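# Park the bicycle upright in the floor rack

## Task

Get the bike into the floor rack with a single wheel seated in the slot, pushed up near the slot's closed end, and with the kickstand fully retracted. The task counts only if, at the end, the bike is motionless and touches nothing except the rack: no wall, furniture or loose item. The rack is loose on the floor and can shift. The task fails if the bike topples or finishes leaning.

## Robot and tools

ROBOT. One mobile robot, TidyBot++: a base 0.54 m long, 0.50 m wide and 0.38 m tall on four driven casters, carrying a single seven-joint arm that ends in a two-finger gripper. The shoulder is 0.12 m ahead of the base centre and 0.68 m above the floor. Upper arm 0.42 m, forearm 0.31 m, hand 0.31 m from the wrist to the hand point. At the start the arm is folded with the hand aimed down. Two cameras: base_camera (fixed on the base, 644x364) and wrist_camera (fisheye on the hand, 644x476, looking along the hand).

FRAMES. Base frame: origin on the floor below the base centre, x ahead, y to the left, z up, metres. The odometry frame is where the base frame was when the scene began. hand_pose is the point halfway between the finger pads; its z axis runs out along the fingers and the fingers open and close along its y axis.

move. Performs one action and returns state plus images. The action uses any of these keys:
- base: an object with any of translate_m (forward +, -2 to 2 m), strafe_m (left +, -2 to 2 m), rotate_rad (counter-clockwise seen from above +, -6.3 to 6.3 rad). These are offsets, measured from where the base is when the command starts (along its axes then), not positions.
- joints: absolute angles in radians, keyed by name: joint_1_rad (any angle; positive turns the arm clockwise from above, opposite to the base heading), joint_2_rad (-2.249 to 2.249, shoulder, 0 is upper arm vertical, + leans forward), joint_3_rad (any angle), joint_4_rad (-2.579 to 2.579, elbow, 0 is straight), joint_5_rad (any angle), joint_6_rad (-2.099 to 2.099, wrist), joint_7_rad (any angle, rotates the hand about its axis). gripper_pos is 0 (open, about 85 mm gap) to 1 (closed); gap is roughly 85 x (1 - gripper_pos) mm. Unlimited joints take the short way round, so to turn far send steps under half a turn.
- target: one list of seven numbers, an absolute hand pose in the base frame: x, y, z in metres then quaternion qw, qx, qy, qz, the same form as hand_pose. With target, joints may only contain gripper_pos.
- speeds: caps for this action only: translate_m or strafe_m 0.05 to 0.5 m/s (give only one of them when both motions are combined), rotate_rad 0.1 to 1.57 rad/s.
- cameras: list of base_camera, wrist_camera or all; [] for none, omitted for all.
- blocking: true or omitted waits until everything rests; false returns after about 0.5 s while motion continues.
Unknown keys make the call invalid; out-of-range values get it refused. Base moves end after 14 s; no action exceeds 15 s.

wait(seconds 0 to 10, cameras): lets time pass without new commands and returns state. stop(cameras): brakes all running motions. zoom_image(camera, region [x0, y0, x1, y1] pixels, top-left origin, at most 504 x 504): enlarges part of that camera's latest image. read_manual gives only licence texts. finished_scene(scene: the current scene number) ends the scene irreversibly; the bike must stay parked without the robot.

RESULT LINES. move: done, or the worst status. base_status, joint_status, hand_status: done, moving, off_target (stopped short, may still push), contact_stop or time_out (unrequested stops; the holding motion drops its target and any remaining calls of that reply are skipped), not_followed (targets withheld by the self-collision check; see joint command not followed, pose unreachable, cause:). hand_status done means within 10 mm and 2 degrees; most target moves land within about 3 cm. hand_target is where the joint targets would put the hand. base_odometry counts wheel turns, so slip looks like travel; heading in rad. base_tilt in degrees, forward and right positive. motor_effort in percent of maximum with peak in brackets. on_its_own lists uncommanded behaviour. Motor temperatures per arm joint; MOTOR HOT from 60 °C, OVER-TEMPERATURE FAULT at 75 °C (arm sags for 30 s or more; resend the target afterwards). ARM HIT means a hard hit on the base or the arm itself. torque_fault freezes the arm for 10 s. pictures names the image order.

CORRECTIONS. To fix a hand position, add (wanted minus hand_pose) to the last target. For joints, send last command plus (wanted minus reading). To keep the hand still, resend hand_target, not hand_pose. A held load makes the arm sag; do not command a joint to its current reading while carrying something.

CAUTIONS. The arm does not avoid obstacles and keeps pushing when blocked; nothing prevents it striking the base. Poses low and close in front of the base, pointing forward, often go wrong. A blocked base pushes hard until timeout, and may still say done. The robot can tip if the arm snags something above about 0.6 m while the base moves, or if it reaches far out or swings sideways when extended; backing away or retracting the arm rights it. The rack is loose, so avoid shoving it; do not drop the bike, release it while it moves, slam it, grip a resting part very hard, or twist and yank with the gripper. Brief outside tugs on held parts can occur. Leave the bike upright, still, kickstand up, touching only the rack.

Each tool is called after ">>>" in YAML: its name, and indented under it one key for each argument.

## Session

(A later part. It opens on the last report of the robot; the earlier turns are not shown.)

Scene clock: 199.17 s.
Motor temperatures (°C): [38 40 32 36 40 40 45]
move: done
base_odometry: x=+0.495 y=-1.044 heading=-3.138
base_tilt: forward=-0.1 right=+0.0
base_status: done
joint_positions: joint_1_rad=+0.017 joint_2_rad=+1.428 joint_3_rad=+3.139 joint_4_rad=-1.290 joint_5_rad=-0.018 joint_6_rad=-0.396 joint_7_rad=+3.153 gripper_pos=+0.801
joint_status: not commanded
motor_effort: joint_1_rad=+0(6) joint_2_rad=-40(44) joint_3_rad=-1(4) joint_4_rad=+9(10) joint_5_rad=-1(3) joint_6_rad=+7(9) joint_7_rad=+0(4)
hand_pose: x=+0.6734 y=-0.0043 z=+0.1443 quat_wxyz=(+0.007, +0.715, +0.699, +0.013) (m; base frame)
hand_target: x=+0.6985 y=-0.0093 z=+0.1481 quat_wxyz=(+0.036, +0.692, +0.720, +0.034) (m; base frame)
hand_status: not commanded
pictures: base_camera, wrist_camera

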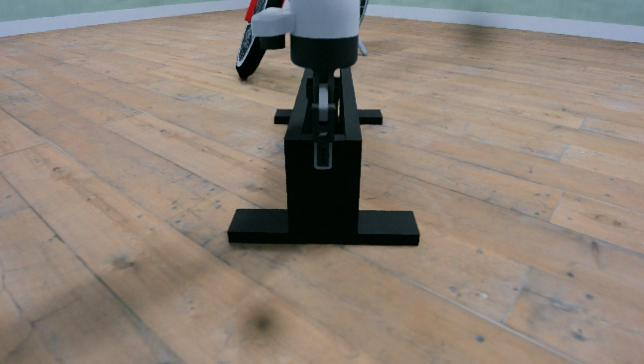

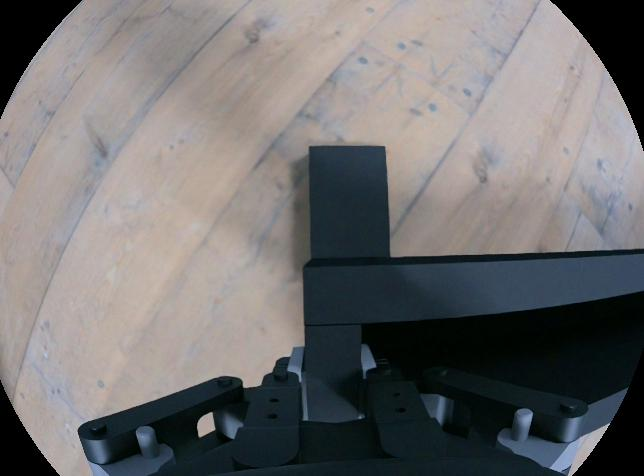

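>>> move:
  joints: {"gripper_pos":0.0}
  cameras: []

>>> move:
  joints: {"joint_2_rad":1.1,"joint_4_rad":-1.4,"joint_6_rad":-0.52}
  cameras: []

>>> move:
  joints: {"joint_1_rad":0,"joint_2_rad":0,"joint_3_rad":3.14,"joint_4_rad":-1.4,"joint_5_rad":0,"joint_6_rad":-0.85,"joint_7_rad":1.65}

>>> zoom_image:
  camera: "wrist_camera"
  region: [180, 60, 460, 260]

>>> zoom_image:
  camera: "base_camera"
  region: [200, 0, 460, 140]

Scene clock: 227.23 s.
Motor temperatures (°C): [38 40 32 36 40 40 45]
move: done
base_odometry: x=+0.495 y=-1.044 heading=-3.138
base_tilt: forward=-0.1 right=+0.0
base_status: not commanded
joint_positions: joint_1_rad=+0.017 joint_2_rad=+1.428 joint_3_rad=+3.139 joint_4_rad=-1.290 joint_5_rad=-0.018 joint_6_rad=-0.372 joint_7_rad=+3.153 gripper_pos=+0.000
joint_status: all done
motor_effort: joint_1_rad=-1(2) joint_2_rad=-42(42) joint_3_rad=+1(1) joint_4_rad=+6(9) joint_5_rad=+0(1) joint_6_rad=+1(8) joint_7_rad=+0(0)
hand_pose: x=+0.6809 y=-0.0046 z=+0.1444 quat_wxyz=(+0.015, +0.715, +0.699, +0.021) (m; base frame)
hand_target: x=+0.6985 y=-0.0093 z=+0.1481 quat_wxyz=(+0.036, +0.692, +0.720, +0.034) (m; base frame)
hand_status: not commanded
pictures: none
No camera images: "cameras" was empty.

Scene clock: 228.90 s.
Motor temperatures (°C): [38 40 32 36 40 40 45]
move: done
base_odometry: x=+0.495 y=-1.044 heading=-3.138
base_tilt: forward=-0.1 right=+0.0
base_status: not commanded
joint_positions: joint_1_rad=+0.017 joint_2_rad=+1.107 joint_3_rad=+3.139 joint_4_rad=-1.374 joint_5_rad=-0.018 joint_6_rad=-0.449 joint_7_rad=+3.153 gripper_pos=+0.000
joint_status: all done
motor_effort: joint_1_rad=-1(1) joint_2_rad=-43(47) joint_3_rad=+0(1) joint_4_rad=+10(11) joint_5_rad=+0(1) joint_6_rad=+2(3) joint_7_rad=+0(0)
hand_pose: x=+0.7533 y=-0.0054 z=+0.3172 quat_wxyz=(+0.071, +0.710, +0.696, +0.078) (m; base frame)
hand_target: x=+0.7198 y=-0.0097 z=+0.3118 quat_wxyz=(+0.044, +0.692, +0.719, +0.042) (m; base frame)
hand_status: not commanded
pictures: none
No camera images: "cameras" was empty.

Scene clock: 231.70 s.
Motor temperatures (°C): [38 40 32 36 40 40 45]
move: done
base_odometry: x=+0.495 y=-1.044 heading=-3.138
base_tilt: forward=-0.1 right=+0.0
base_status: not commanded
joint_positions: joint_1_rad=+0.012 joint_2_rad=+0.011 joint_3_rad=+3.139 joint_4_rad=-1.378 joint_5_rad=-0.018 joint_6_rad=-0.780 joint_7_rad=+1.729 gripper_pos=+0.000
joint_status: all done
motor_effort: joint_1_rad=+0(2) joint_2_rad=-20(46) joint_3_rad=+2(2) joint_4_rad=+19(19) joint_5_rad=+0(1) joint_6_rad=+8(9) joint_7_rad=+0(1)
hand_pose: x=+0.6899 y=-0.0001 z=+0.9841 quat_wxyz=(+0.030, +0.882, +0.063, +0.466) (m; base frame)
hand_target: x=+0.6710 y=+0.0022 z=+0.9605 quat_wxyz=(+0.017, +0.902, +0.036, +0.431) (m; base frame)
hand_status: not commanded
pictures: base_camera, wrist_camera

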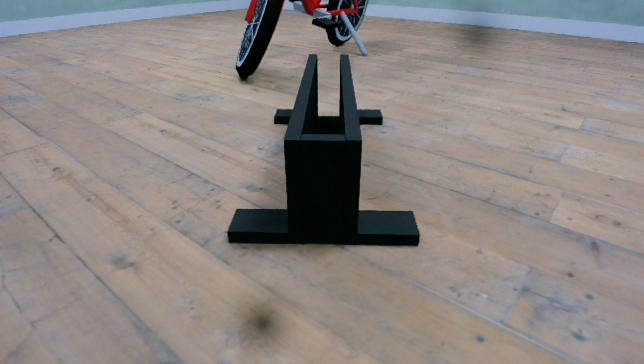

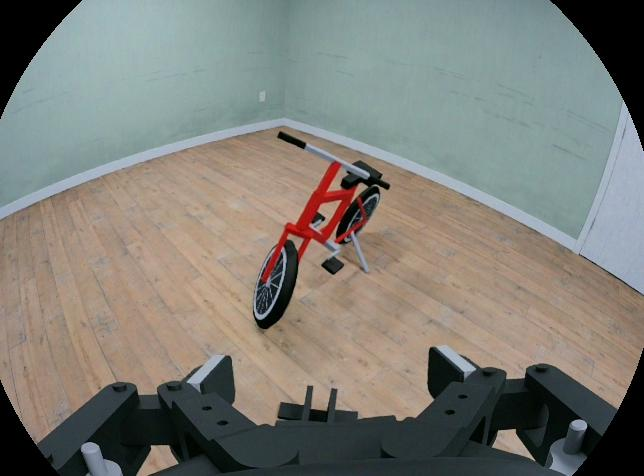

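Scaled by 1.800.

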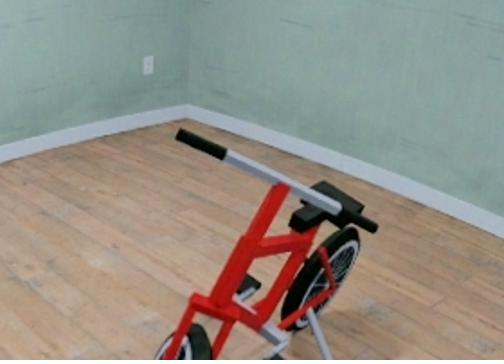

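Scaled by 1.938.

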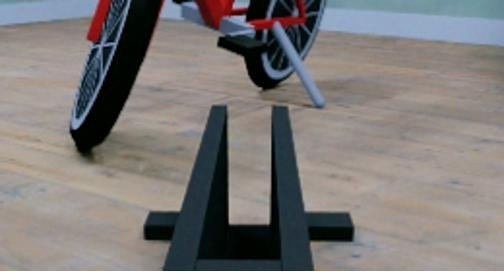

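>>> move:
  joints: {"joint_1_rad":0.02,"joint_2_rad":1.158,"joint_4_rad":-1.38,"joint_6_rad":-0.52,"joint_7_rad":3.2}

Scene clock: 348.57 s.
Motor temperatures (°C): [38 39 32 36 40 40 45]
move: done
base_odometry: x=+0.495 y=-1.044 heading=-3.138
base_tilt: forward=+0.0 right=+0.0
base_status: not commanded
joint_positions: joint_1_rad=+0.012 joint_2_rad=+1.156 joint_3_rad=+3.139 joint_4_rad=-1.378 joint_5_rad=-0.018 joint_6_rad=-0.594 joint_7_rad=+3.121 gripper_pos=+0.000
joint_status: all done
motor_effort: joint_1_rad=-1(3) joint_2_rad=-42(45) joint_3_rad=+1(2) joint_4_rad=+9(20) joint_5_rad=+0(0) joint_6_rad=+0(9) joint_7_rad=+0(1)
hand_pose: x=+0.6877 y=-0.0009 z=+0.2818 quat_wxyz=(+0.000, +0.723, +0.690, +0.009) (m; base frame)
hand_target: x=+0.7088 y=-0.0095 z=+0.2816 quat_wxyz=(+0.030, +0.693, +0.720, +0.029) (m; base frame)
hand_status: not commanded
pictures: base_camera, wrist_camera

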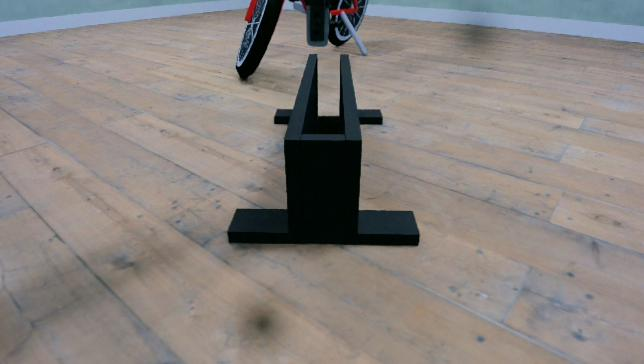

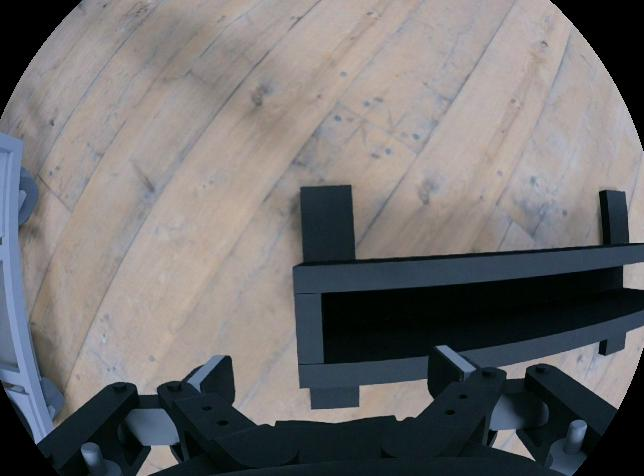

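>>> move:
  joints: {"joint_2_rad":1.324,"joint_4_rad":-1.35,"joint_6_rad":-0.38}
  cameras: []

>>> move:
  joints: {"joint_2_rad":1.425,"joint_4_rad":-1.29,"joint_6_rad":-0.335}

>>> move:
  joints: {"gripper_pos":0.9}

Scene clock: 354.87 s.
Motor temperatures (°C): [38 39 32 36 40 40 45]
move: done
base_odometry: x=+0.495 y=-1.044 heading=-3.138
base_tilt: forward=-0.1 right=+0.1
base_status: not commanded
joint_positions: joint_1_rad=+0.012 joint_2_rad=+1.334 joint_3_rad=+3.139 joint_4_rad=-1.370 joint_5_rad=-0.018 joint_6_rad=-0.453 joint_7_rad=+3.123 gripper_pos=+0.000
joint_status: all done
motor_effort: joint_1_rad=-1(1) joint_2_rad=-41(46) joint_3_rad=+1(1) joint_4_rad=+6(9) joint_5_rad=+0(1) joint_6_rad=+0(2) joint_7_rad=+0(0)
hand_pose: x=+0.6561 y=-0.0012 z=+0.1845 quat_wxyz=(-0.009, +0.723, +0.690, -0.002) (m; base frame)
hand_target: x=+0.6959 y=-0.0092 z=+0.1939 quat_wxyz=(+0.032, +0.693, +0.720, +0.030) (m; base frame)
hand_status: not commanded
pictures: none
No camera images: "cameras" was empty.

Scene clock: 355.87 s.
Motor temperatures (°C): [38 39 32 36 40 40 45]
move: done
base_odometry: x=+0.495 y=-1.044 heading=-3.138
base_tilt: forward=+0.0 right=+0.0
base_status: not commanded
joint_positions: joint_1_rad=+0.012 joint_2_rad=+1.426 joint_3_rad=+3.139 joint_4_rad=-1.311 joint_5_rad=-0.018 joint_6_rad=-0.406 joint_7_rad=+3.123 gripper_pos=+0.000
joint_status: all done
motor_effort: joint_1_rad=+0(1) joint_2_rad=-41(44) joint_3_rad=+1(1) joint_4_rad=+6(7) joint_5_rad=+0(1) joint_6_rad=+1(1) joint_7_rad=+0(0)
hand_pose: x=+0.6589 y=-0.0014 z=+0.1422 quat_wxyz=(-0.004, +0.724, +0.690, +0.003) (m; base frame)
hand_target: x=+0.6938 y=-0.0092 z=+0.1468 quat_wxyz=(+0.033, +0.693, +0.720, +0.032) (m; base frame)
hand_status: not commanded
pictures: base_camera, wrist_camera

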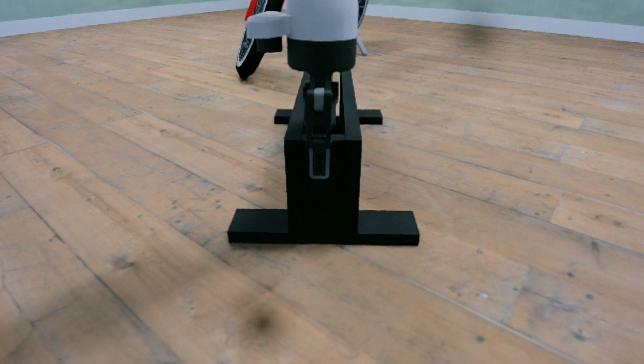

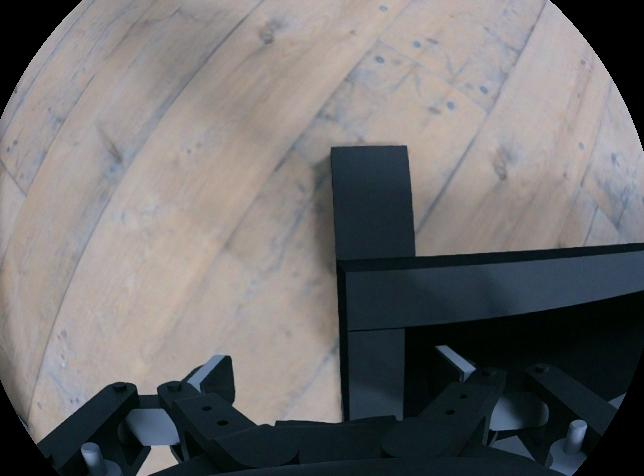

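Scene clock: 356.90 s.
Motor temperatures (°C): [38 39 32 36 40 40 45]
move: off_target
base_odometry: x=+0.495 y=-1.045 heading=-3.138
base_tilt: forward=-0.1 right=+0.1
base_status: not commanded
joint_positions: joint_1_rad=+0.012 joint_2_rad=+1.424 joint_3_rad=+3.139 joint_4_rad=-1.300 joint_5_rad=-0.018 joint_6_rad=-0.391 joint_7_rad=+3.124 gripper_pos=+0.802
joint_status: gripper_pos off_target (ended at +0.802, target +0.900)
motor_effort: joint_1_rad=-1(2) joint_2_rad=-40(42) joint_3_rad=+1(1) joint_4_rad=+7(7) joint_5_rad=+0(0) joint_6_rad=+3(8) joint_7_rad=+0(1)
hand_pose: x=+0.6711 y=-0.0017 z=+0.1448 quat_wxyz=(+0.006, +0.723, +0.690, +0.013) (m; base frame)
hand_target: x=+0.6938 y=-0.0092 z=+0.1468 quat_wxyz=(+0.033, +0.693, +0.720, +0.032) (m; base frame)
hand_status: not commanded
pictures: base_camera, wrist_camera

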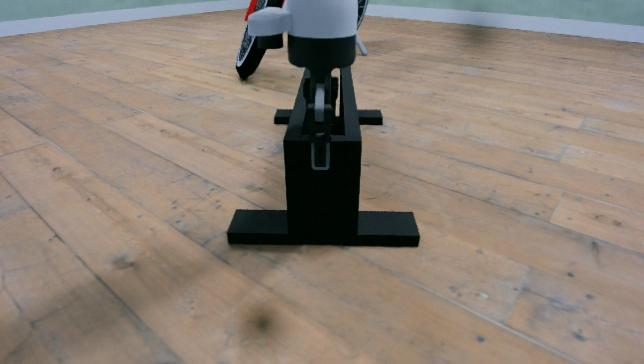

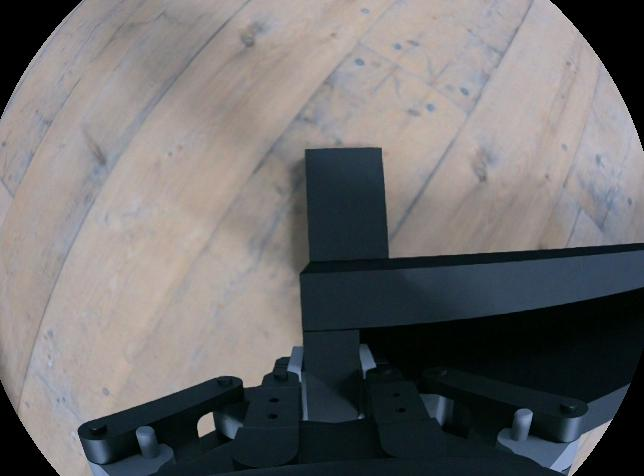

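>>> move:
  base: {"translate_m":0.03,"strafe_m":0.086,"rotate_rad":0.137}
  speeds: {"rotate_rad":0.3}

>>> zoom_image:
  camera: "base_camera"
  region: [200, 0, 460, 140]

Scene clock: 377.07 s.
Motor temperatures (°C): [38 40 32 36 40 40 45]
move: done
base_odometry: x=+0.466 y=-1.131 heading=-3.000
base_tilt: forward=-0.1 right=+0.1
base_status: done
joint_positions: joint_1_rad=-0.002 joint_2_rad=+1.424 joint_3_rad=+3.130 joint_4_rad=-1.300 joint_5_rad=-0.018 joint_6_rad=-0.391 joint_7_rad=+3.139 gripper_pos=+0.802
joint_status: not commanded
motor_effort: joint_1_rad=+2(13) joint_2_rad=-40(43) joint_3_rad=+2(5) joint_4_rad=+6(9) joint_5_rad=-1(3) joint_6_rad=+3(6) joint_7_rad=-1(3)
hand_pose: x=+0.6709 y=+0.0113 z=+0.1449 quat_wxyz=(+0.003, +0.713, +0.701, +0.016) (m; base frame)
hand_target: x=+0.6938 y=-0.0092 z=+0.1468 quat_wxyz=(+0.033, +0.693, +0.720, +0.032) (m; base frame)
hand_status: not commanded
pictures: base_camera, wrist_camera

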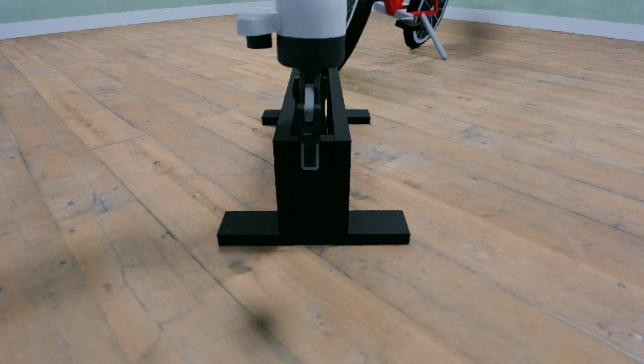

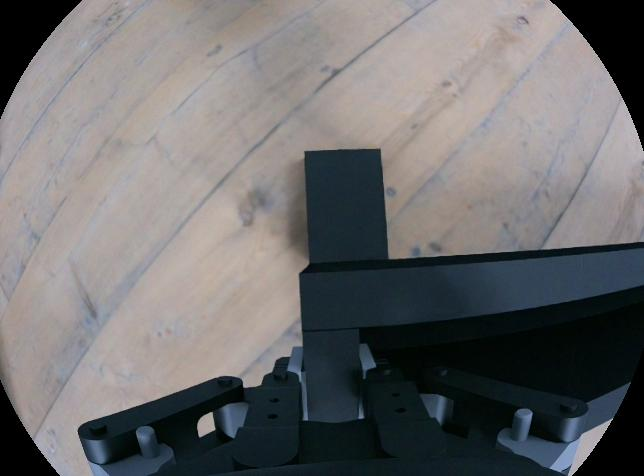

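Scaled by 1.938.

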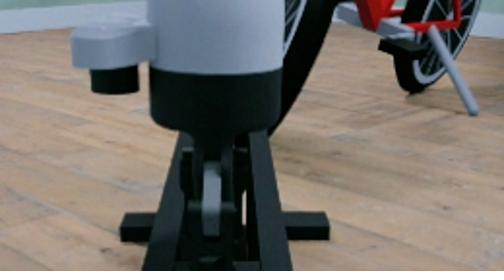

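>>> move:
  base: {"strafe_m":-0.07}
  speeds: {"strafe_m":0.15}

>>> zoom_image:
  camera: "base_camera"
  region: [200, 0, 460, 140]

Scene clock: 383.97 s.
Motor temperatures (°C): [38 40 32 36 40 40 45]
move: done
base_odometry: x=+0.456 y=-1.061 heading=-3.000
base_tilt: forward=+0.0 right=+0.0
base_status: done
joint_positions: joint_1_rad=+0.014 joint_2_rad=+1.424 joint_3_rad=+3.131 joint_4_rad=-1.300 joint_5_rad=-0.018 joint_6_rad=-0.391 joint_7_rad=+3.140 gripper_pos=+0.802
joint_status: not commanded
motor_effort: joint_1_rad=+0(7) joint_2_rad=-40(41) joint_3_rad=+0(5) joint_4_rad=+7(8) joint_5_rad=-1(2) joint_6_rad=+3(4) joint_7_rad=-1(2)
hand_pose: x=+0.6710 y=+0.0024 z=+0.1448 quat_wxyz=(+0.003, +0.718, +0.696, +0.016) (m; base frame)
hand_target: x=+0.6938 y=-0.0092 z=+0.1468 quat_wxyz=(+0.033, +0.693, +0.720, +0.032) (m; base frame)
hand_status: not commanded
pictures: base_camera, wrist_camera

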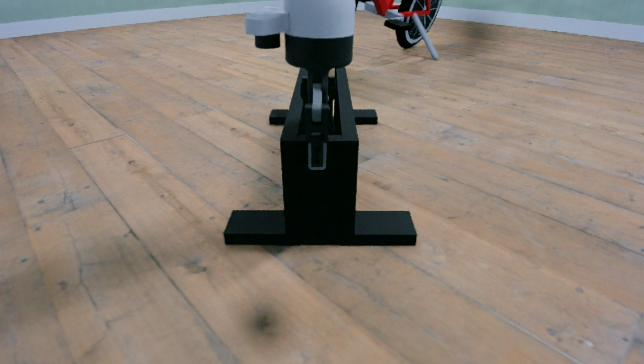

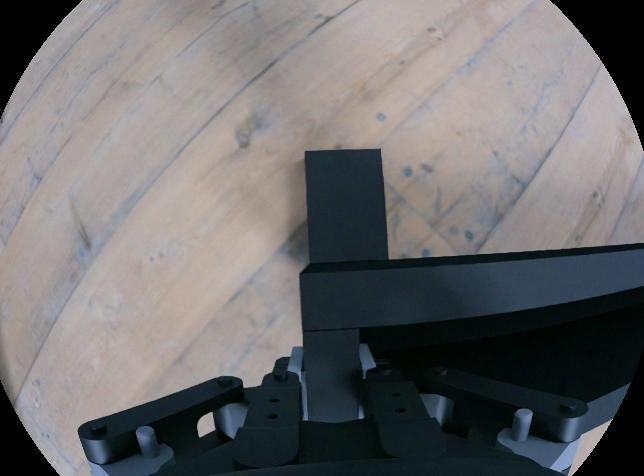

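Scaled by 1.938.

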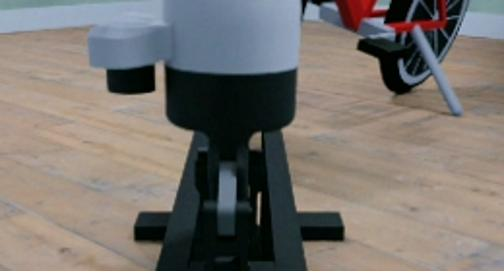

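>>> move:
  base: {"translate_m":0.3,"strafe_m":-0.006}
  speeds: {"translate_m":0.12}

>>> zoom_image:
  camera: "base_camera"
  region: [200, 0, 460, 140]

Scene clock: 394.20 s.
Motor temperatures (°C): [38 40 32 36 40 40 45]
move: done
base_odometry: x=+0.158 y=-1.098 heading=-3.000
base_tilt: forward=-0.1 right=+0.0
base_status: done
joint_positions: joint_1_rad=+0.040 joint_2_rad=+1.420 joint_3_rad=+3.141 joint_4_rad=-1.317 joint_5_rad=-0.018 joint_6_rad=-0.391 joint_7_rad=+3.140 gripper_pos=+0.802
joint_status: not commanded
motor_effort: joint_1_rad=-4(7) joint_2_rad=-41(42) joint_3_rad=+0(3) joint_4_rad=+7(17) joint_5_rad=+2(5) joint_6_rad=+1(15) joint_7_rad=+2(6)
hand_pose: x=+0.6628 y=-0.0178 z=+0.1448 quat_wxyz=(+0.002, +0.727, +0.686, +0.007) (m; base frame)
hand_target: x=+0.6938 y=-0.0092 z=+0.1468 quat_wxyz=(+0.033, +0.693, +0.720, +0.032) (m; base frame)
hand_status: not commanded
pictures: base_camera, wrist_camera

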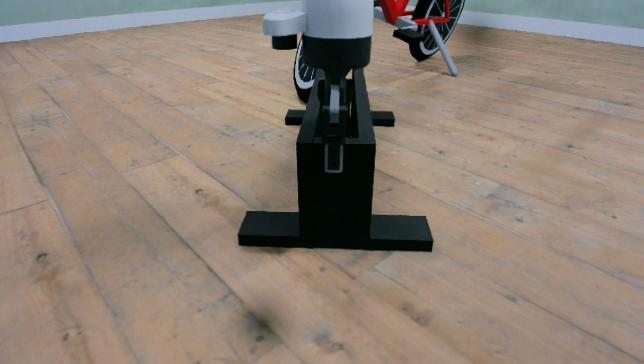

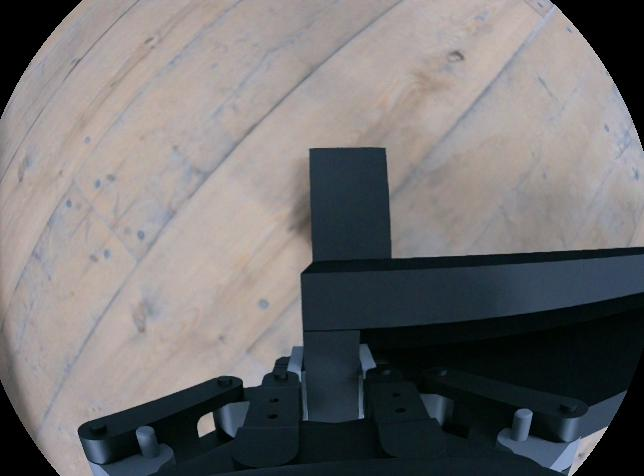

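Scaled by 1.938.

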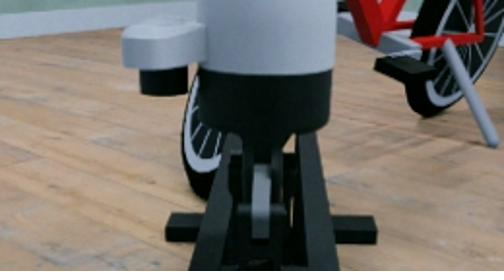

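>>> move:
  base: {"translate_m":-0.16}
  speeds: {"translate_m":0.15}

>>> zoom_image:
  camera: "base_camera"
  region: [200, 0, 460, 140]

Scene clock: 399.97 s.
Motor temperatures (°C): [38 40 32 36 40 40 45]
move: done
base_odometry: x=+0.316 y=-1.075 heading=-3.000
base_tilt: forward=+0.0 right=+0.0
base_status: done
joint_positions: joint_1_rad=+0.029 joint_2_rad=+1.424 joint_3_rad=+3.141 joint_4_rad=-1.301 joint_5_rad=-0.018 joint_6_rad=-0.388 joint_7_rad=+3.140 gripper_pos=+0.802
joint_status: not commanded
motor_effort: joint_1_rad=-1(5) joint_2_rad=-40(45) joint_3_rad=+1(2) joint_4_rad=+8(9) joint_5_rad=+0(2) joint_6_rad=+5(7) joint_7_rad=+0(2)
hand_pose: x=+0.6712 y=-0.0121 z=+0.1447 quat_wxyz=(+0.007, +0.724, +0.690, +0.013) (m; base frame)
hand_target: x=+0.6938 y=-0.0092 z=+0.1468 quat_wxyz=(+0.033, +0.693, +0.720, +0.032) (m; base frame)
hand_status: not commanded
pictures: base_camera, wrist_camera

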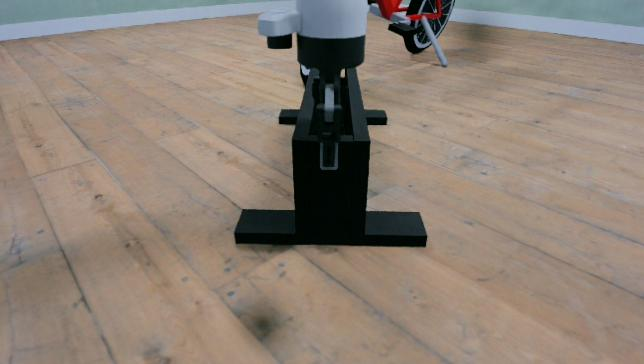

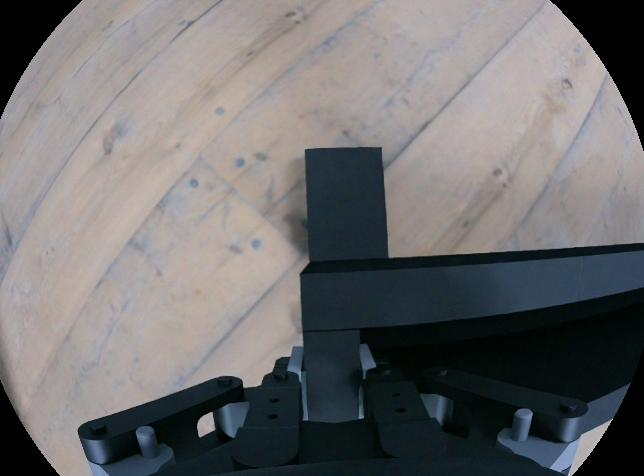

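Scaled by 1.938.

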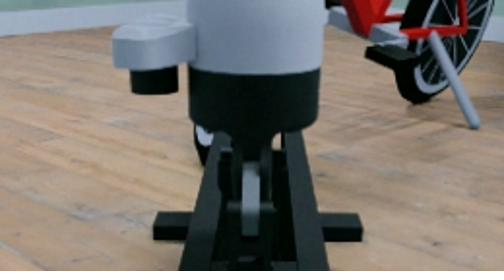

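>>> move:
  base: {"strafe_m":0.06}
  speeds: {"strafe_m":0.15}

>>> zoom_image:
  camera: "base_camera"
  region: [200, 0, 460, 140]

Scene clock: 407.77 s.
Motor temperatures (°C): [38 40 32 36 40 40 45]
move: done
base_odometry: x=+0.325 y=-1.134 heading=-3.000
base_tilt: forward=-0.1 right=+0.0
base_status: done
joint_positions: joint_1_rad=+0.024 joint_2_rad=+1.424 joint_3_rad=+3.146 joint_4_rad=-1.301 joint_5_rad=-0.018 joint_6_rad=-0.388 joint_7_rad=+3.140 gripper_pos=+0.802
joint_status: not commanded
motor_effort: joint_1_rad=-2(8) joint_2_rad=-40(41) joint_3_rad=+1(3) joint_4_rad=+7(7) joint_5_rad=+1(2) joint_6_rad=+4(5) joint_7_rad=+1(2)
hand_pose: x=+0.6713 y=-0.0126 z=+0.1448 quat_wxyz=(+0.009, +0.722, +0.692, +0.011) (m; base frame)
hand_target: x=+0.6938 y=-0.0092 z=+0.1468 quat_wxyz=(+0.033, +0.693, +0.720, +0.032) (m; base frame)
hand_status: not commanded
pictures: base_camera, wrist_camera

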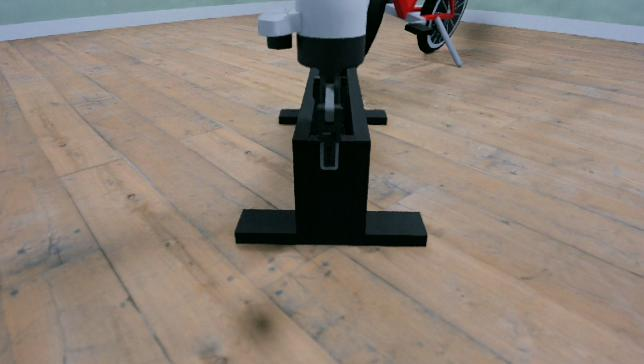

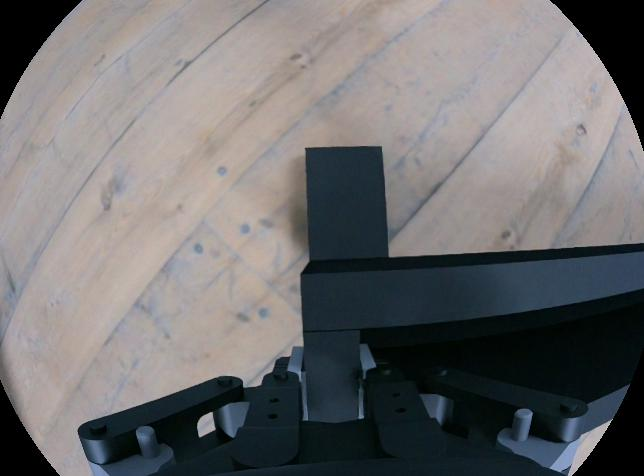

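Scaled by 1.938.

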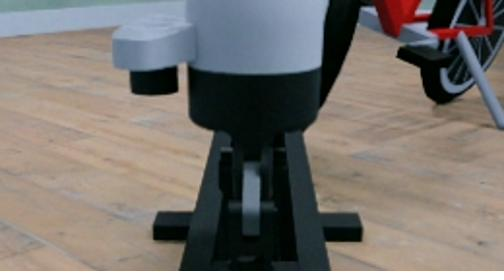

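>>> move:
  base: {"translate_m":0.15,"strafe_m":-0.003}
  speeds: {"translate_m":0.1}

>>> zoom_image:
  camera: "base_camera"
  region: [200, 0, 460, 140]

Scene clock: 413.67 s.
Motor temperatures (°C): [38 40 32 36 40 40 45]
move: done
base_odometry: x=+0.176 y=-1.153 heading=-2.999
base_tilt: forward=-0.1 right=+0.1
base_status: done
joint_positions: joint_1_rad=+0.024 joint_2_rad=+1.422 joint_3_rad=+3.146 joint_4_rad=-1.306 joint_5_rad=-0.018 joint_6_rad=-0.388 joint_7_rad=+3.140 gripper_pos=+0.802
joint_status: not commanded
motor_effort: joint_1_rad=-1(4) joint_2_rad=-40(43) joint_3_rad=+2(3) joint_4_rad=+6(11) joint_5_rad=+1(1) joint_6_rad=+2(8) joint_7_rad=+0(1)
hand_pose: x=+0.6690 y=-0.0126 z=+0.1449 quat_wxyz=(+0.008, +0.722, +0.692, +0.010) (m; base frame)
hand_target: x=+0.6938 y=-0.0092 z=+0.1468 quat_wxyz=(+0.033, +0.693, +0.720, +0.032) (m; base frame)
hand_status: not commanded
pictures: base_camera, wrist_camera

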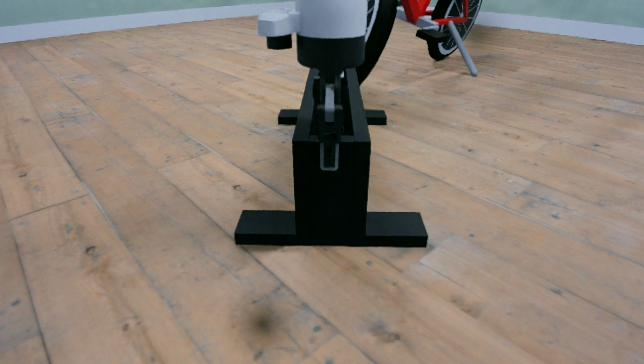

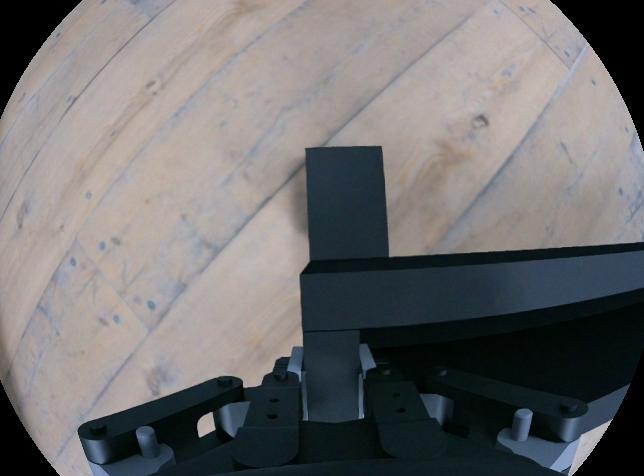

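Scaled by 1.938.

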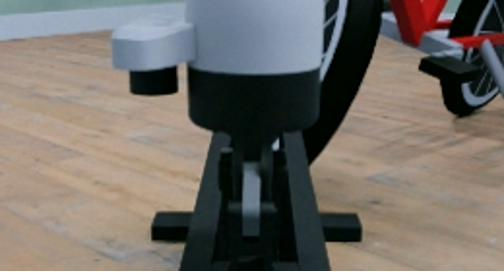

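>>> move:
  base: {"translate_m":-0.08}
  speeds: {"translate_m":0.15}
  cameras: []

>>> move:
  joints: {"gripper_pos":0.0}
  cameras: []

>>> move:
  joints: {"joint_2_rad":1.1,"joint_4_rad":-1.45,"joint_6_rad":-0.6}
  cameras: []

>>> move:
  joints: {"joint_2_rad":0.2,"joint_4_rad":-1.4,"joint_6_rad":-1.0,"joint_7_rad":1.6}

>>> zoom_image:
  camera: "base_camera"
  region: [200, 0, 460, 140]

>>> zoom_image:
  camera: "wrist_camera"
  region: [200, 100, 460, 330]

Scene clock: 427.70 s.
Motor temperatures (°C): [38 40 32 36 40 40 45]
move: done
base_odometry: x=+0.255 y=-1.141 heading=-2.999
base_tilt: forward=-0.1 right=+0.2
base_status: done
joint_positions: joint_1_rad=+0.024 joint_2_rad=+1.424 joint_3_rad=+3.146 joint_4_rad=-1.300 joint_5_rad=-0.018 joint_6_rad=-0.388 joint_7_rad=+3.140 gripper_pos=+0.802
joint_status: not commanded
motor_effort: joint_1_rad=-1(2) joint_2_rad=-40(45) joint_3_rad=+1(2) joint_4_rad=+8(9) joint_5_rad=+0(1) joint_6_rad=+5(7) joint_7_rad=+0(0)
hand_pose: x=+0.6718 y=-0.0126 z=+0.1448 quat_wxyz=(+0.010, +0.722, +0.692, +0.011) (m; base frame)
hand_target: x=+0.6938 y=-0.0092 z=+0.1468 quat_wxyz=(+0.033, +0.693, +0.720, +0.032) (m; base frame)
hand_status: not commanded
pictures: none
No camera images: "cameras" was empty.

Scene clock: 428.73 s.
Motor temperatures (°C): [38 40 32 36 40 40 45]
move: done
base_odometry: x=+0.255 y=-1.142 heading=-2.999
base_tilt: forward=+0.0 right=+0.0
base_status: not commanded
joint_positions: joint_1_rad=+0.024 joint_2_rad=+1.426 joint_3_rad=+3.146 joint_4_rad=-1.300 joint_5_rad=-0.018 joint_6_rad=-0.378 joint_7_rad=+3.140 gripper_pos=+0.000
joint_status: all done
motor_effort: joint_1_rad=-1(2) joint_2_rad=-42(44) joint_3_rad=+1(2) joint_4_rad=+5(8) joint_5_rad=+0(1) joint_6_rad=+0(5) joint_7_rad=+0(0)
hand_pose: x=+0.6739 y=-0.0127 z=+0.1439 quat_wxyz=(+0.013, +0.722, +0.692, +0.014) (m; base frame)
hand_target: x=+0.6938 y=-0.0092 z=+0.1468 quat_wxyz=(+0.033, +0.693, +0.720, +0.032) (m; base frame)
hand_status: not commanded
pictures: none
No camera images: "cameras" was empty.

Scene clock: 430.33 s.
Motor temperatures (°C): [38 40 32 36 40 40 45]
move: done
base_odometry: x=+0.255 y=-1.142 heading=-2.999
base_tilt: forward=-0.1 right=+0.0
base_status: not commanded
joint_positions: joint_1_rad=+0.024 joint_2_rad=+1.109 joint_3_rad=+3.146 joint_4_rad=-1.423 joint_5_rad=-0.018 joint_6_rad=-0.526 joint_7_rad=+3.140 gripper_pos=+0.000
joint_status: all done
motor_effort: joint_1_rad=-1(1) joint_2_rad=-41(45) joint_3_rad=+1(2) joint_4_rad=+9(10) joint_5_rad=+0(1) joint_6_rad=+1(2) joint_7_rad=+0(0)
hand_pose: x=+0.7013 y=-0.0125 z=+0.3012 quat_wxyz=(+0.028, +0.722, +0.691, +0.031) (m; base frame)
hand_target: x=+0.6666 y=-0.0087 z=+0.3005 quat_wxyz=(-0.004, +0.693, +0.721, -0.002) (m; base frame)
hand_status: not commanded
pictures: none
No camera images: "cameras" was empty.

Scene clock: 433.00 s.
Motor temperatures (°C): [38 40 32 36 40 40 45]
move: done
base_odometry: x=+0.255 y=-1.142 heading=-2.999
base_tilt: forward=-0.1 right=+0.1
base_status: not commanded
joint_positions: joint_1_rad=+0.024 joint_2_rad=+0.211 joint_3_rad=+3.146 joint_4_rad=-1.419 joint_5_rad=-0.018 joint_6_rad=-0.929 joint_7_rad=+1.680 gripper_pos=+0.000
joint_status: all done
motor_effort: joint_1_rad=-1(1) joint_2_rad=-26(45) joint_3_rad=+2(2) joint_4_rad=+19(19) joint_5_rad=+0(1) joint_6_rad=+6(6) joint_7_rad=+0(1)
hand_pose: x=+0.6923 y=-0.0103 z=+0.8151 quat_wxyz=(+0.012, +0.957, +0.035, +0.288) (m; base frame)
hand_target: x=+0.6772 y=-0.0090 z=+0.8183 quat_wxyz=(+0.006, +0.964, +0.005, +0.267) (m; base frame)
hand_status: not commanded
pictures: base_camera, wrist_camera

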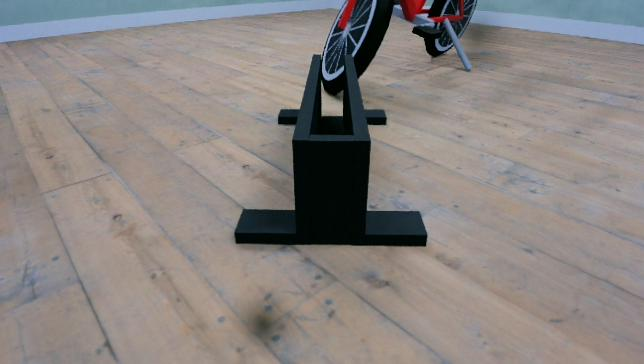

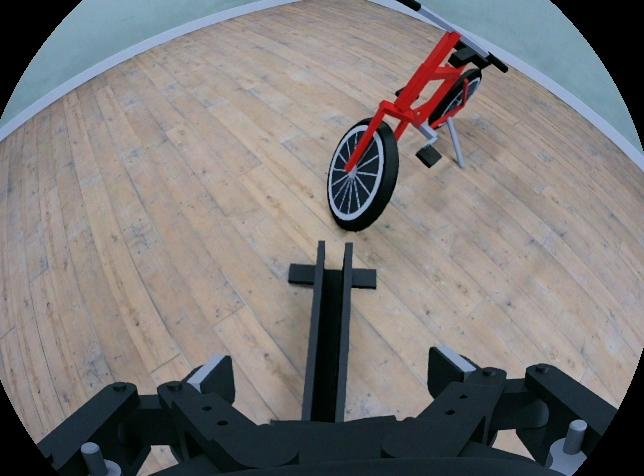

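Scaled by 1.938.

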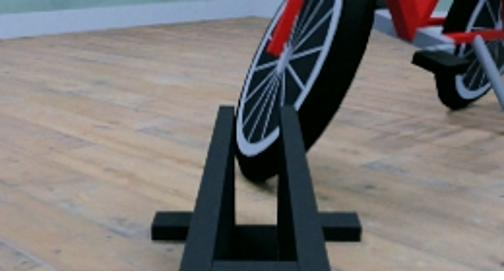

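Scaled by 1.938.

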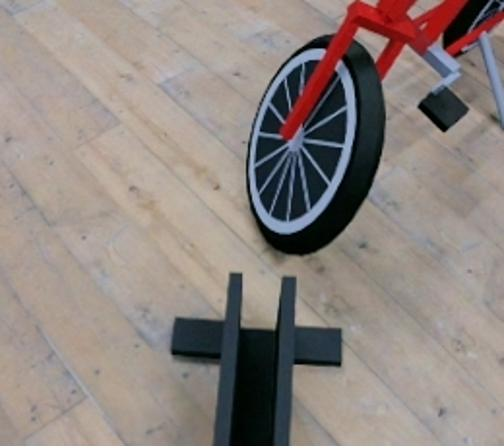

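>>> move:
  joints: {"joint_1_rad":0.02,"joint_2_rad":1.158,"joint_4_rad":-1.39,"joint_6_rad":-0.52,"joint_7_rad":3.2}
  cameras: []

>>> move:
  joints: {"joint_2_rad":1.324,"joint_4_rad":-1.34,"joint_6_rad":-0.38}

Scene clock: 468.07 s.
Motor temperatures (°C): [38 40 32 36 40 40 45]
move: done
base_odometry: x=+0.255 y=-1.142 heading=-2.999
base_tilt: forward=-0.1 right=+0.0
base_status: not commanded
joint_positions: joint_1_rad=+0.024 joint_2_rad=+1.158 joint_3_rad=+3.146 joint_4_rad=-1.413 joint_5_rad=-0.018 joint_6_rad=-0.594 joint_7_rad=+3.120 gripper_pos=+0.000
joint_status: all done
motor_effort: joint_1_rad=-1(3) joint_2_rad=-42(44) joint_3_rad=+1(2) joint_4_rad=+7(18) joint_5_rad=+0(1) joint_6_rad=+0(6) joint_7_rad=+0(1)
hand_pose: x=+0.6669 y=-0.0113 z=+0.2746 quat_wxyz=(-0.010, +0.729, +0.685, -0.006) (m; base frame)
hand_target: x=+0.7031 y=-0.0094 z=+0.2796 quat_wxyz=(+0.027, +0.693, +0.720, +0.026) (m; base frame)
hand_status: not commanded
pictures: none
No camera images: "cameras" was empty.

Scene clock: 469.50 s.
Motor temperatures (°C): [38 40 32 36 40 40 45]
move: done
base_odometry: x=+0.255 y=-1.142 heading=-2.999
base_tilt: forward=+0.0 right=+0.1
base_status: not commanded
joint_positions: joint_1_rad=+0.024 joint_2_rad=+1.333 joint_3_rad=+3.146 joint_4_rad=-1.362 joint_5_rad=-0.018 joint_6_rad=-0.453 joint_7_rad=+3.122 gripper_pos=+0.000
joint_status: all done
motor_effort: joint_1_rad=-1(1) joint_2_rad=-42(45) joint_3_rad=+1(1) joint_4_rad=+5(8) joint_5_rad=+0(1) joint_6_rad=-1(1) joint_7_rad=+0(0)
hand_pose: x=+0.6616 y=-0.0120 z=+0.1862 quat_wxyz=(-0.004, +0.728, +0.685, -0.001) (m; base frame)
hand_target: x=+0.7018 y=-0.0093 z=+0.1956 quat_wxyz=(+0.035, +0.692, +0.720, +0.034) (m; base frame)
hand_status: not commanded
pictures: base_camera, wrist_camera

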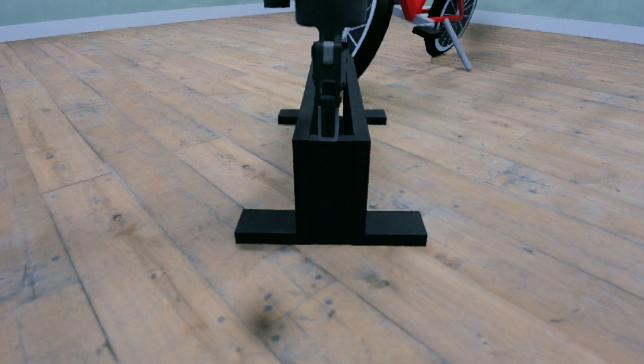

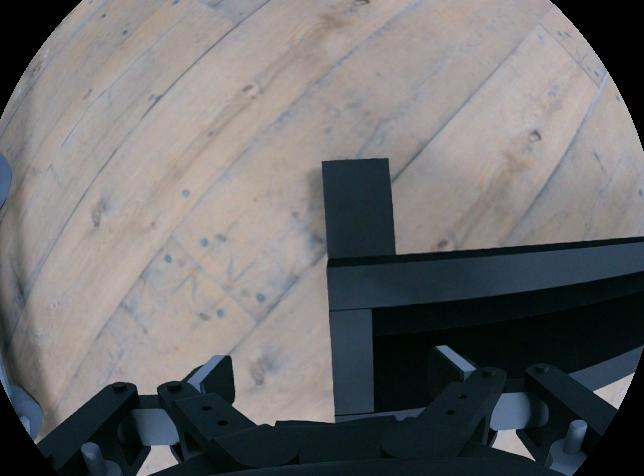

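>>> move:
  joints: {"joint_2_rad":1.425,"joint_4_rad":-1.275,"joint_6_rad":-0.325}
  cameras: []

>>> move:
  joints: {"gripper_pos":0.9}
  cameras: []

>>> move:
  base: {"translate_m":-0.2}
  speeds: {"translate_m":0.2}

>>> move:
  base: {"translate_m":0.289,"strafe_m":-0.697,"rotate_rad":0.524}
  speeds: {"translate_m":0.2,"rotate_rad":0.5}

>>> zoom_image:
  camera: "base_camera"
  region: [200, 0, 460, 140]

Scene clock: 474.70 s.
Motor temperatures (°C): [38 40 32 36 40 40 45]
move: done
base_odometry: x=+0.255 y=-1.142 heading=-2.999
base_tilt: forward=-0.1 right=+0.0
base_status: not commanded
joint_positions: joint_1_rad=+0.024 joint_2_rad=+1.426 joint_3_rad=+3.146 joint_4_rad=-1.295 joint_5_rad=-0.018 joint_6_rad=-0.396 joint_7_rad=+3.123 gripper_pos=+0.000
joint_status: all done
motor_effort: joint_1_rad=-1(1) joint_2_rad=-42(45) joint_3_rad=+1(1) joint_4_rad=+6(7) joint_5_rad=+0(1) joint_6_rad=+0(2) joint_7_rad=+0(0)
hand_pose: x=+0.6712 y=-0.0125 z=+0.1444 quat_wxyz=(+0.008, +0.728, +0.685, +0.010) (m; base frame)
hand_target: x=+0.7058 y=-0.0094 z=+0.1496 quat_wxyz=(+0.042, +0.692, +0.719, +0.040) (m; base frame)
hand_status: not commanded
pictures: none
No camera images: "cameras" was empty.

Scene clock: 475.73 s.
Motor temperatures (°C): [38 40 32 36 40 40 45]
move: off_target
base_odometry: x=+0.255 y=-1.142 heading=-2.999
base_tilt: forward=-0.1 right=+0.0
base_status: not commanded
joint_positions: joint_1_rad=+0.024 joint_2_rad=+1.425 joint_3_rad=+3.146 joint_4_rad=-1.295 joint_5_rad=-0.018 joint_6_rad=-0.395 joint_7_rad=+3.128 gripper_pos=+0.802
joint_status: gripper_pos off_target (ended at +0.802, target +0.900)
motor_effort: joint_1_rad=+0(1) joint_2_rad=-41(42) joint_3_rad=+1(2) joint_4_rad=+7(8) joint_5_rad=+0(1) joint_6_rad=+4(4) joint_7_rad=+0(1)
hand_pose: x=+0.6718 y=-0.0124 z=+0.1447 quat_wxyz=(+0.008, +0.726, +0.688, +0.010) (m; base frame)
hand_target: x=+0.7058 y=-0.0094 z=+0.1496 quat_wxyz=(+0.042, +0.692, +0.719, +0.040) (m; base frame)
hand_status: not commanded
pictures: none
No camera images: "cameras" was empty.

Scene clock: 477.47 s.
Motor temperatures (°C): [38 40 32 36 40 40 45]
move: done
base_odometry: x=+0.453 y=-1.113 heading=-2.999
base_tilt: forward=+0.0 right=-0.1
base_status: done
joint_positions: joint_1_rad=+0.023 joint_2_rad=+1.427 joint_3_rad=+3.146 joint_4_rad=-1.288 joint_5_rad=-0.018 joint_6_rad=-0.393 joint_7_rad=+3.128 gripper_pos=+0.802
joint_status: not commanded
motor_effort: joint_1_rad=-1(3) joint_2_rad=-40(45) joint_3_rad=+0(2) joint_4_rad=+8(10) joint_5_rad=+0(1) joint_6_rad=+7(9) joint_7_rad=+0(1)
hand_pose: x=+0.6761 y=-0.0123 z=+0.1447 quat_wxyz=(+0.011, +0.726, +0.688, +0.013) (m; base frame)
hand_target: x=+0.7058 y=-0.0094 z=+0.1496 quat_wxyz=(+0.042, +0.692, +0.719, +0.040) (m; base frame)
hand_status: not commanded
pictures: base_camera, wrist_camera

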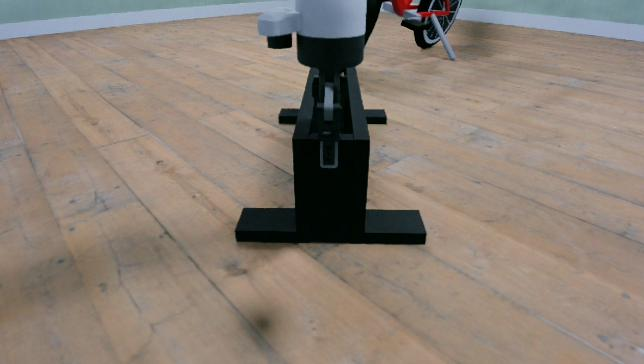

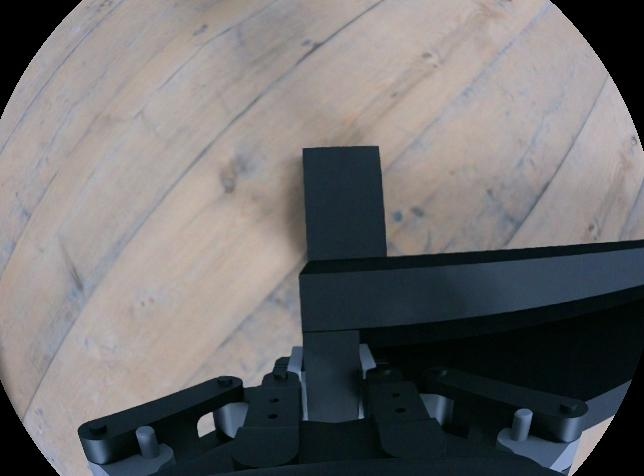

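Scene clock: 481.97 s.
Motor temperatures (°C): [38 40 32 36 40 40 45]
move: done
base_odometry: x=+0.068 y=-0.464 heading=-2.475
base_tilt: forward=-0.1 right=+0.1
base_status: done
joint_positions: joint_1_rad=+0.018 joint_2_rad=+1.427 joint_3_rad=+3.133 joint_4_rad=-1.288 joint_5_rad=-0.018 joint_6_rad=-0.393 joint_7_rad=+3.140 gripper_pos=+0.802
joint_status: not commanded
motor_effort: joint_1_rad=-1(8) joint_2_rad=-42(44) joint_3_rad=-1(6) joint_4_rad=+8(11) joint_5_rad=-2(2) joint_6_rad=+6(9) joint_7_rad=-1(3)
hand_pose: x=+0.6762 y=-0.0015 z=+0.1449 quat_wxyz=(+0.007, +0.719, +0.694, +0.017) (m; base frame)
hand_target: x=+0.7058 y=-0.0094 z=+0.1496 quat_wxyz=(+0.042, +0.692, +0.719, +0.040) (m; base frame)
hand_status: not commanded
pictures: base_camera, wrist_camera

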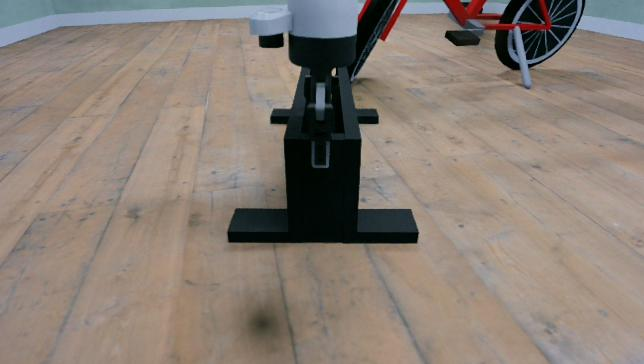

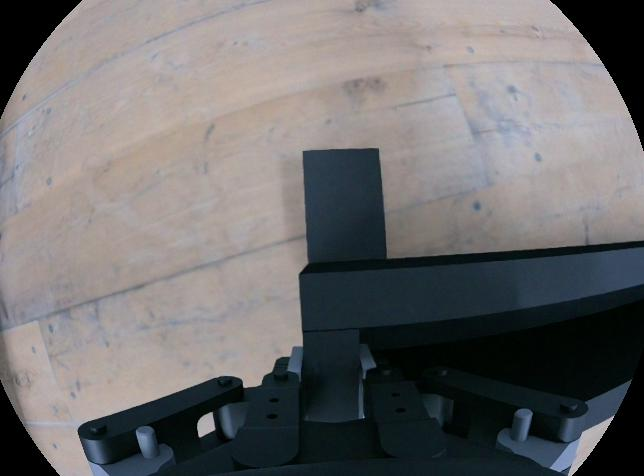

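Scaled by 1.938.

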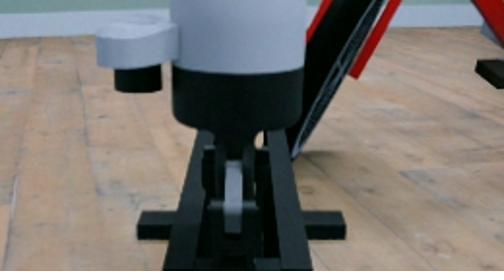

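>>> move:
  base: {"translate_m":0.05,"strafe_m":0.124,"rotate_rad":-0.15}
  speeds: {"translate_m":0.15,"rotate_rad":0.3}

>>> zoom_image:
  camera: "base_camera"
  region: [200, 0, 460, 140]

Scene clock: 491.90 s.
Motor temperatures (°C): [38 40 32 36 40 40 45]
move: done
base_odometry: x=+0.105 y=-0.592 heading=-2.626
base_tilt: forward=-0.1 right=+0.0
base_status: done
joint_positions: joint_1_rad=+0.025 joint_2_rad=+1.427 joint_3_rad=+3.148 joint_4_rad=-1.288 joint_5_rad=-0.018 joint_6_rad=-0.393 joint_7_rad=+3.141 gripper_pos=+0.802
joint_status: not commanded
motor_effort: joint_1_rad=-2(7) joint_2_rad=-40(44) joint_3_rad=+1(4) joint_4_rad=+8(11) joint_5_rad=+0(2) joint_6_rad=+6(8) joint_7_rad=+0(2)
hand_pose: x=+0.6761 y=-0.0142 z=+0.1448 quat_wxyz=(+0.012, +0.722, +0.692, +0.012) (m; base frame)
hand_target: x=+0.7058 y=-0.0094 z=+0.1496 quat_wxyz=(+0.042, +0.692, +0.719, +0.040) (m; base frame)
hand_status: not commanded
pictures: base_camera, wrist_camera

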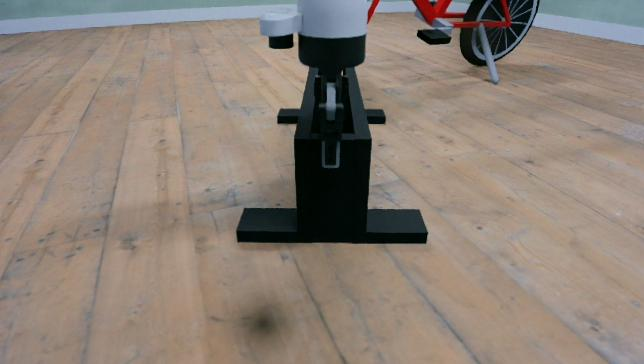

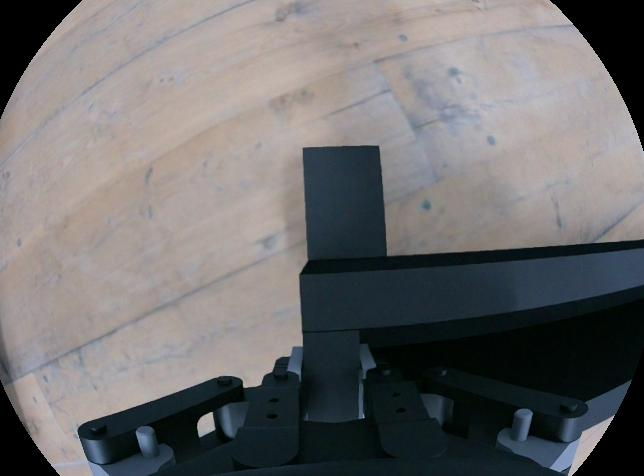

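Scaled by 1.938.

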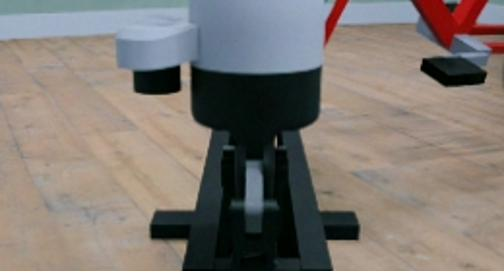

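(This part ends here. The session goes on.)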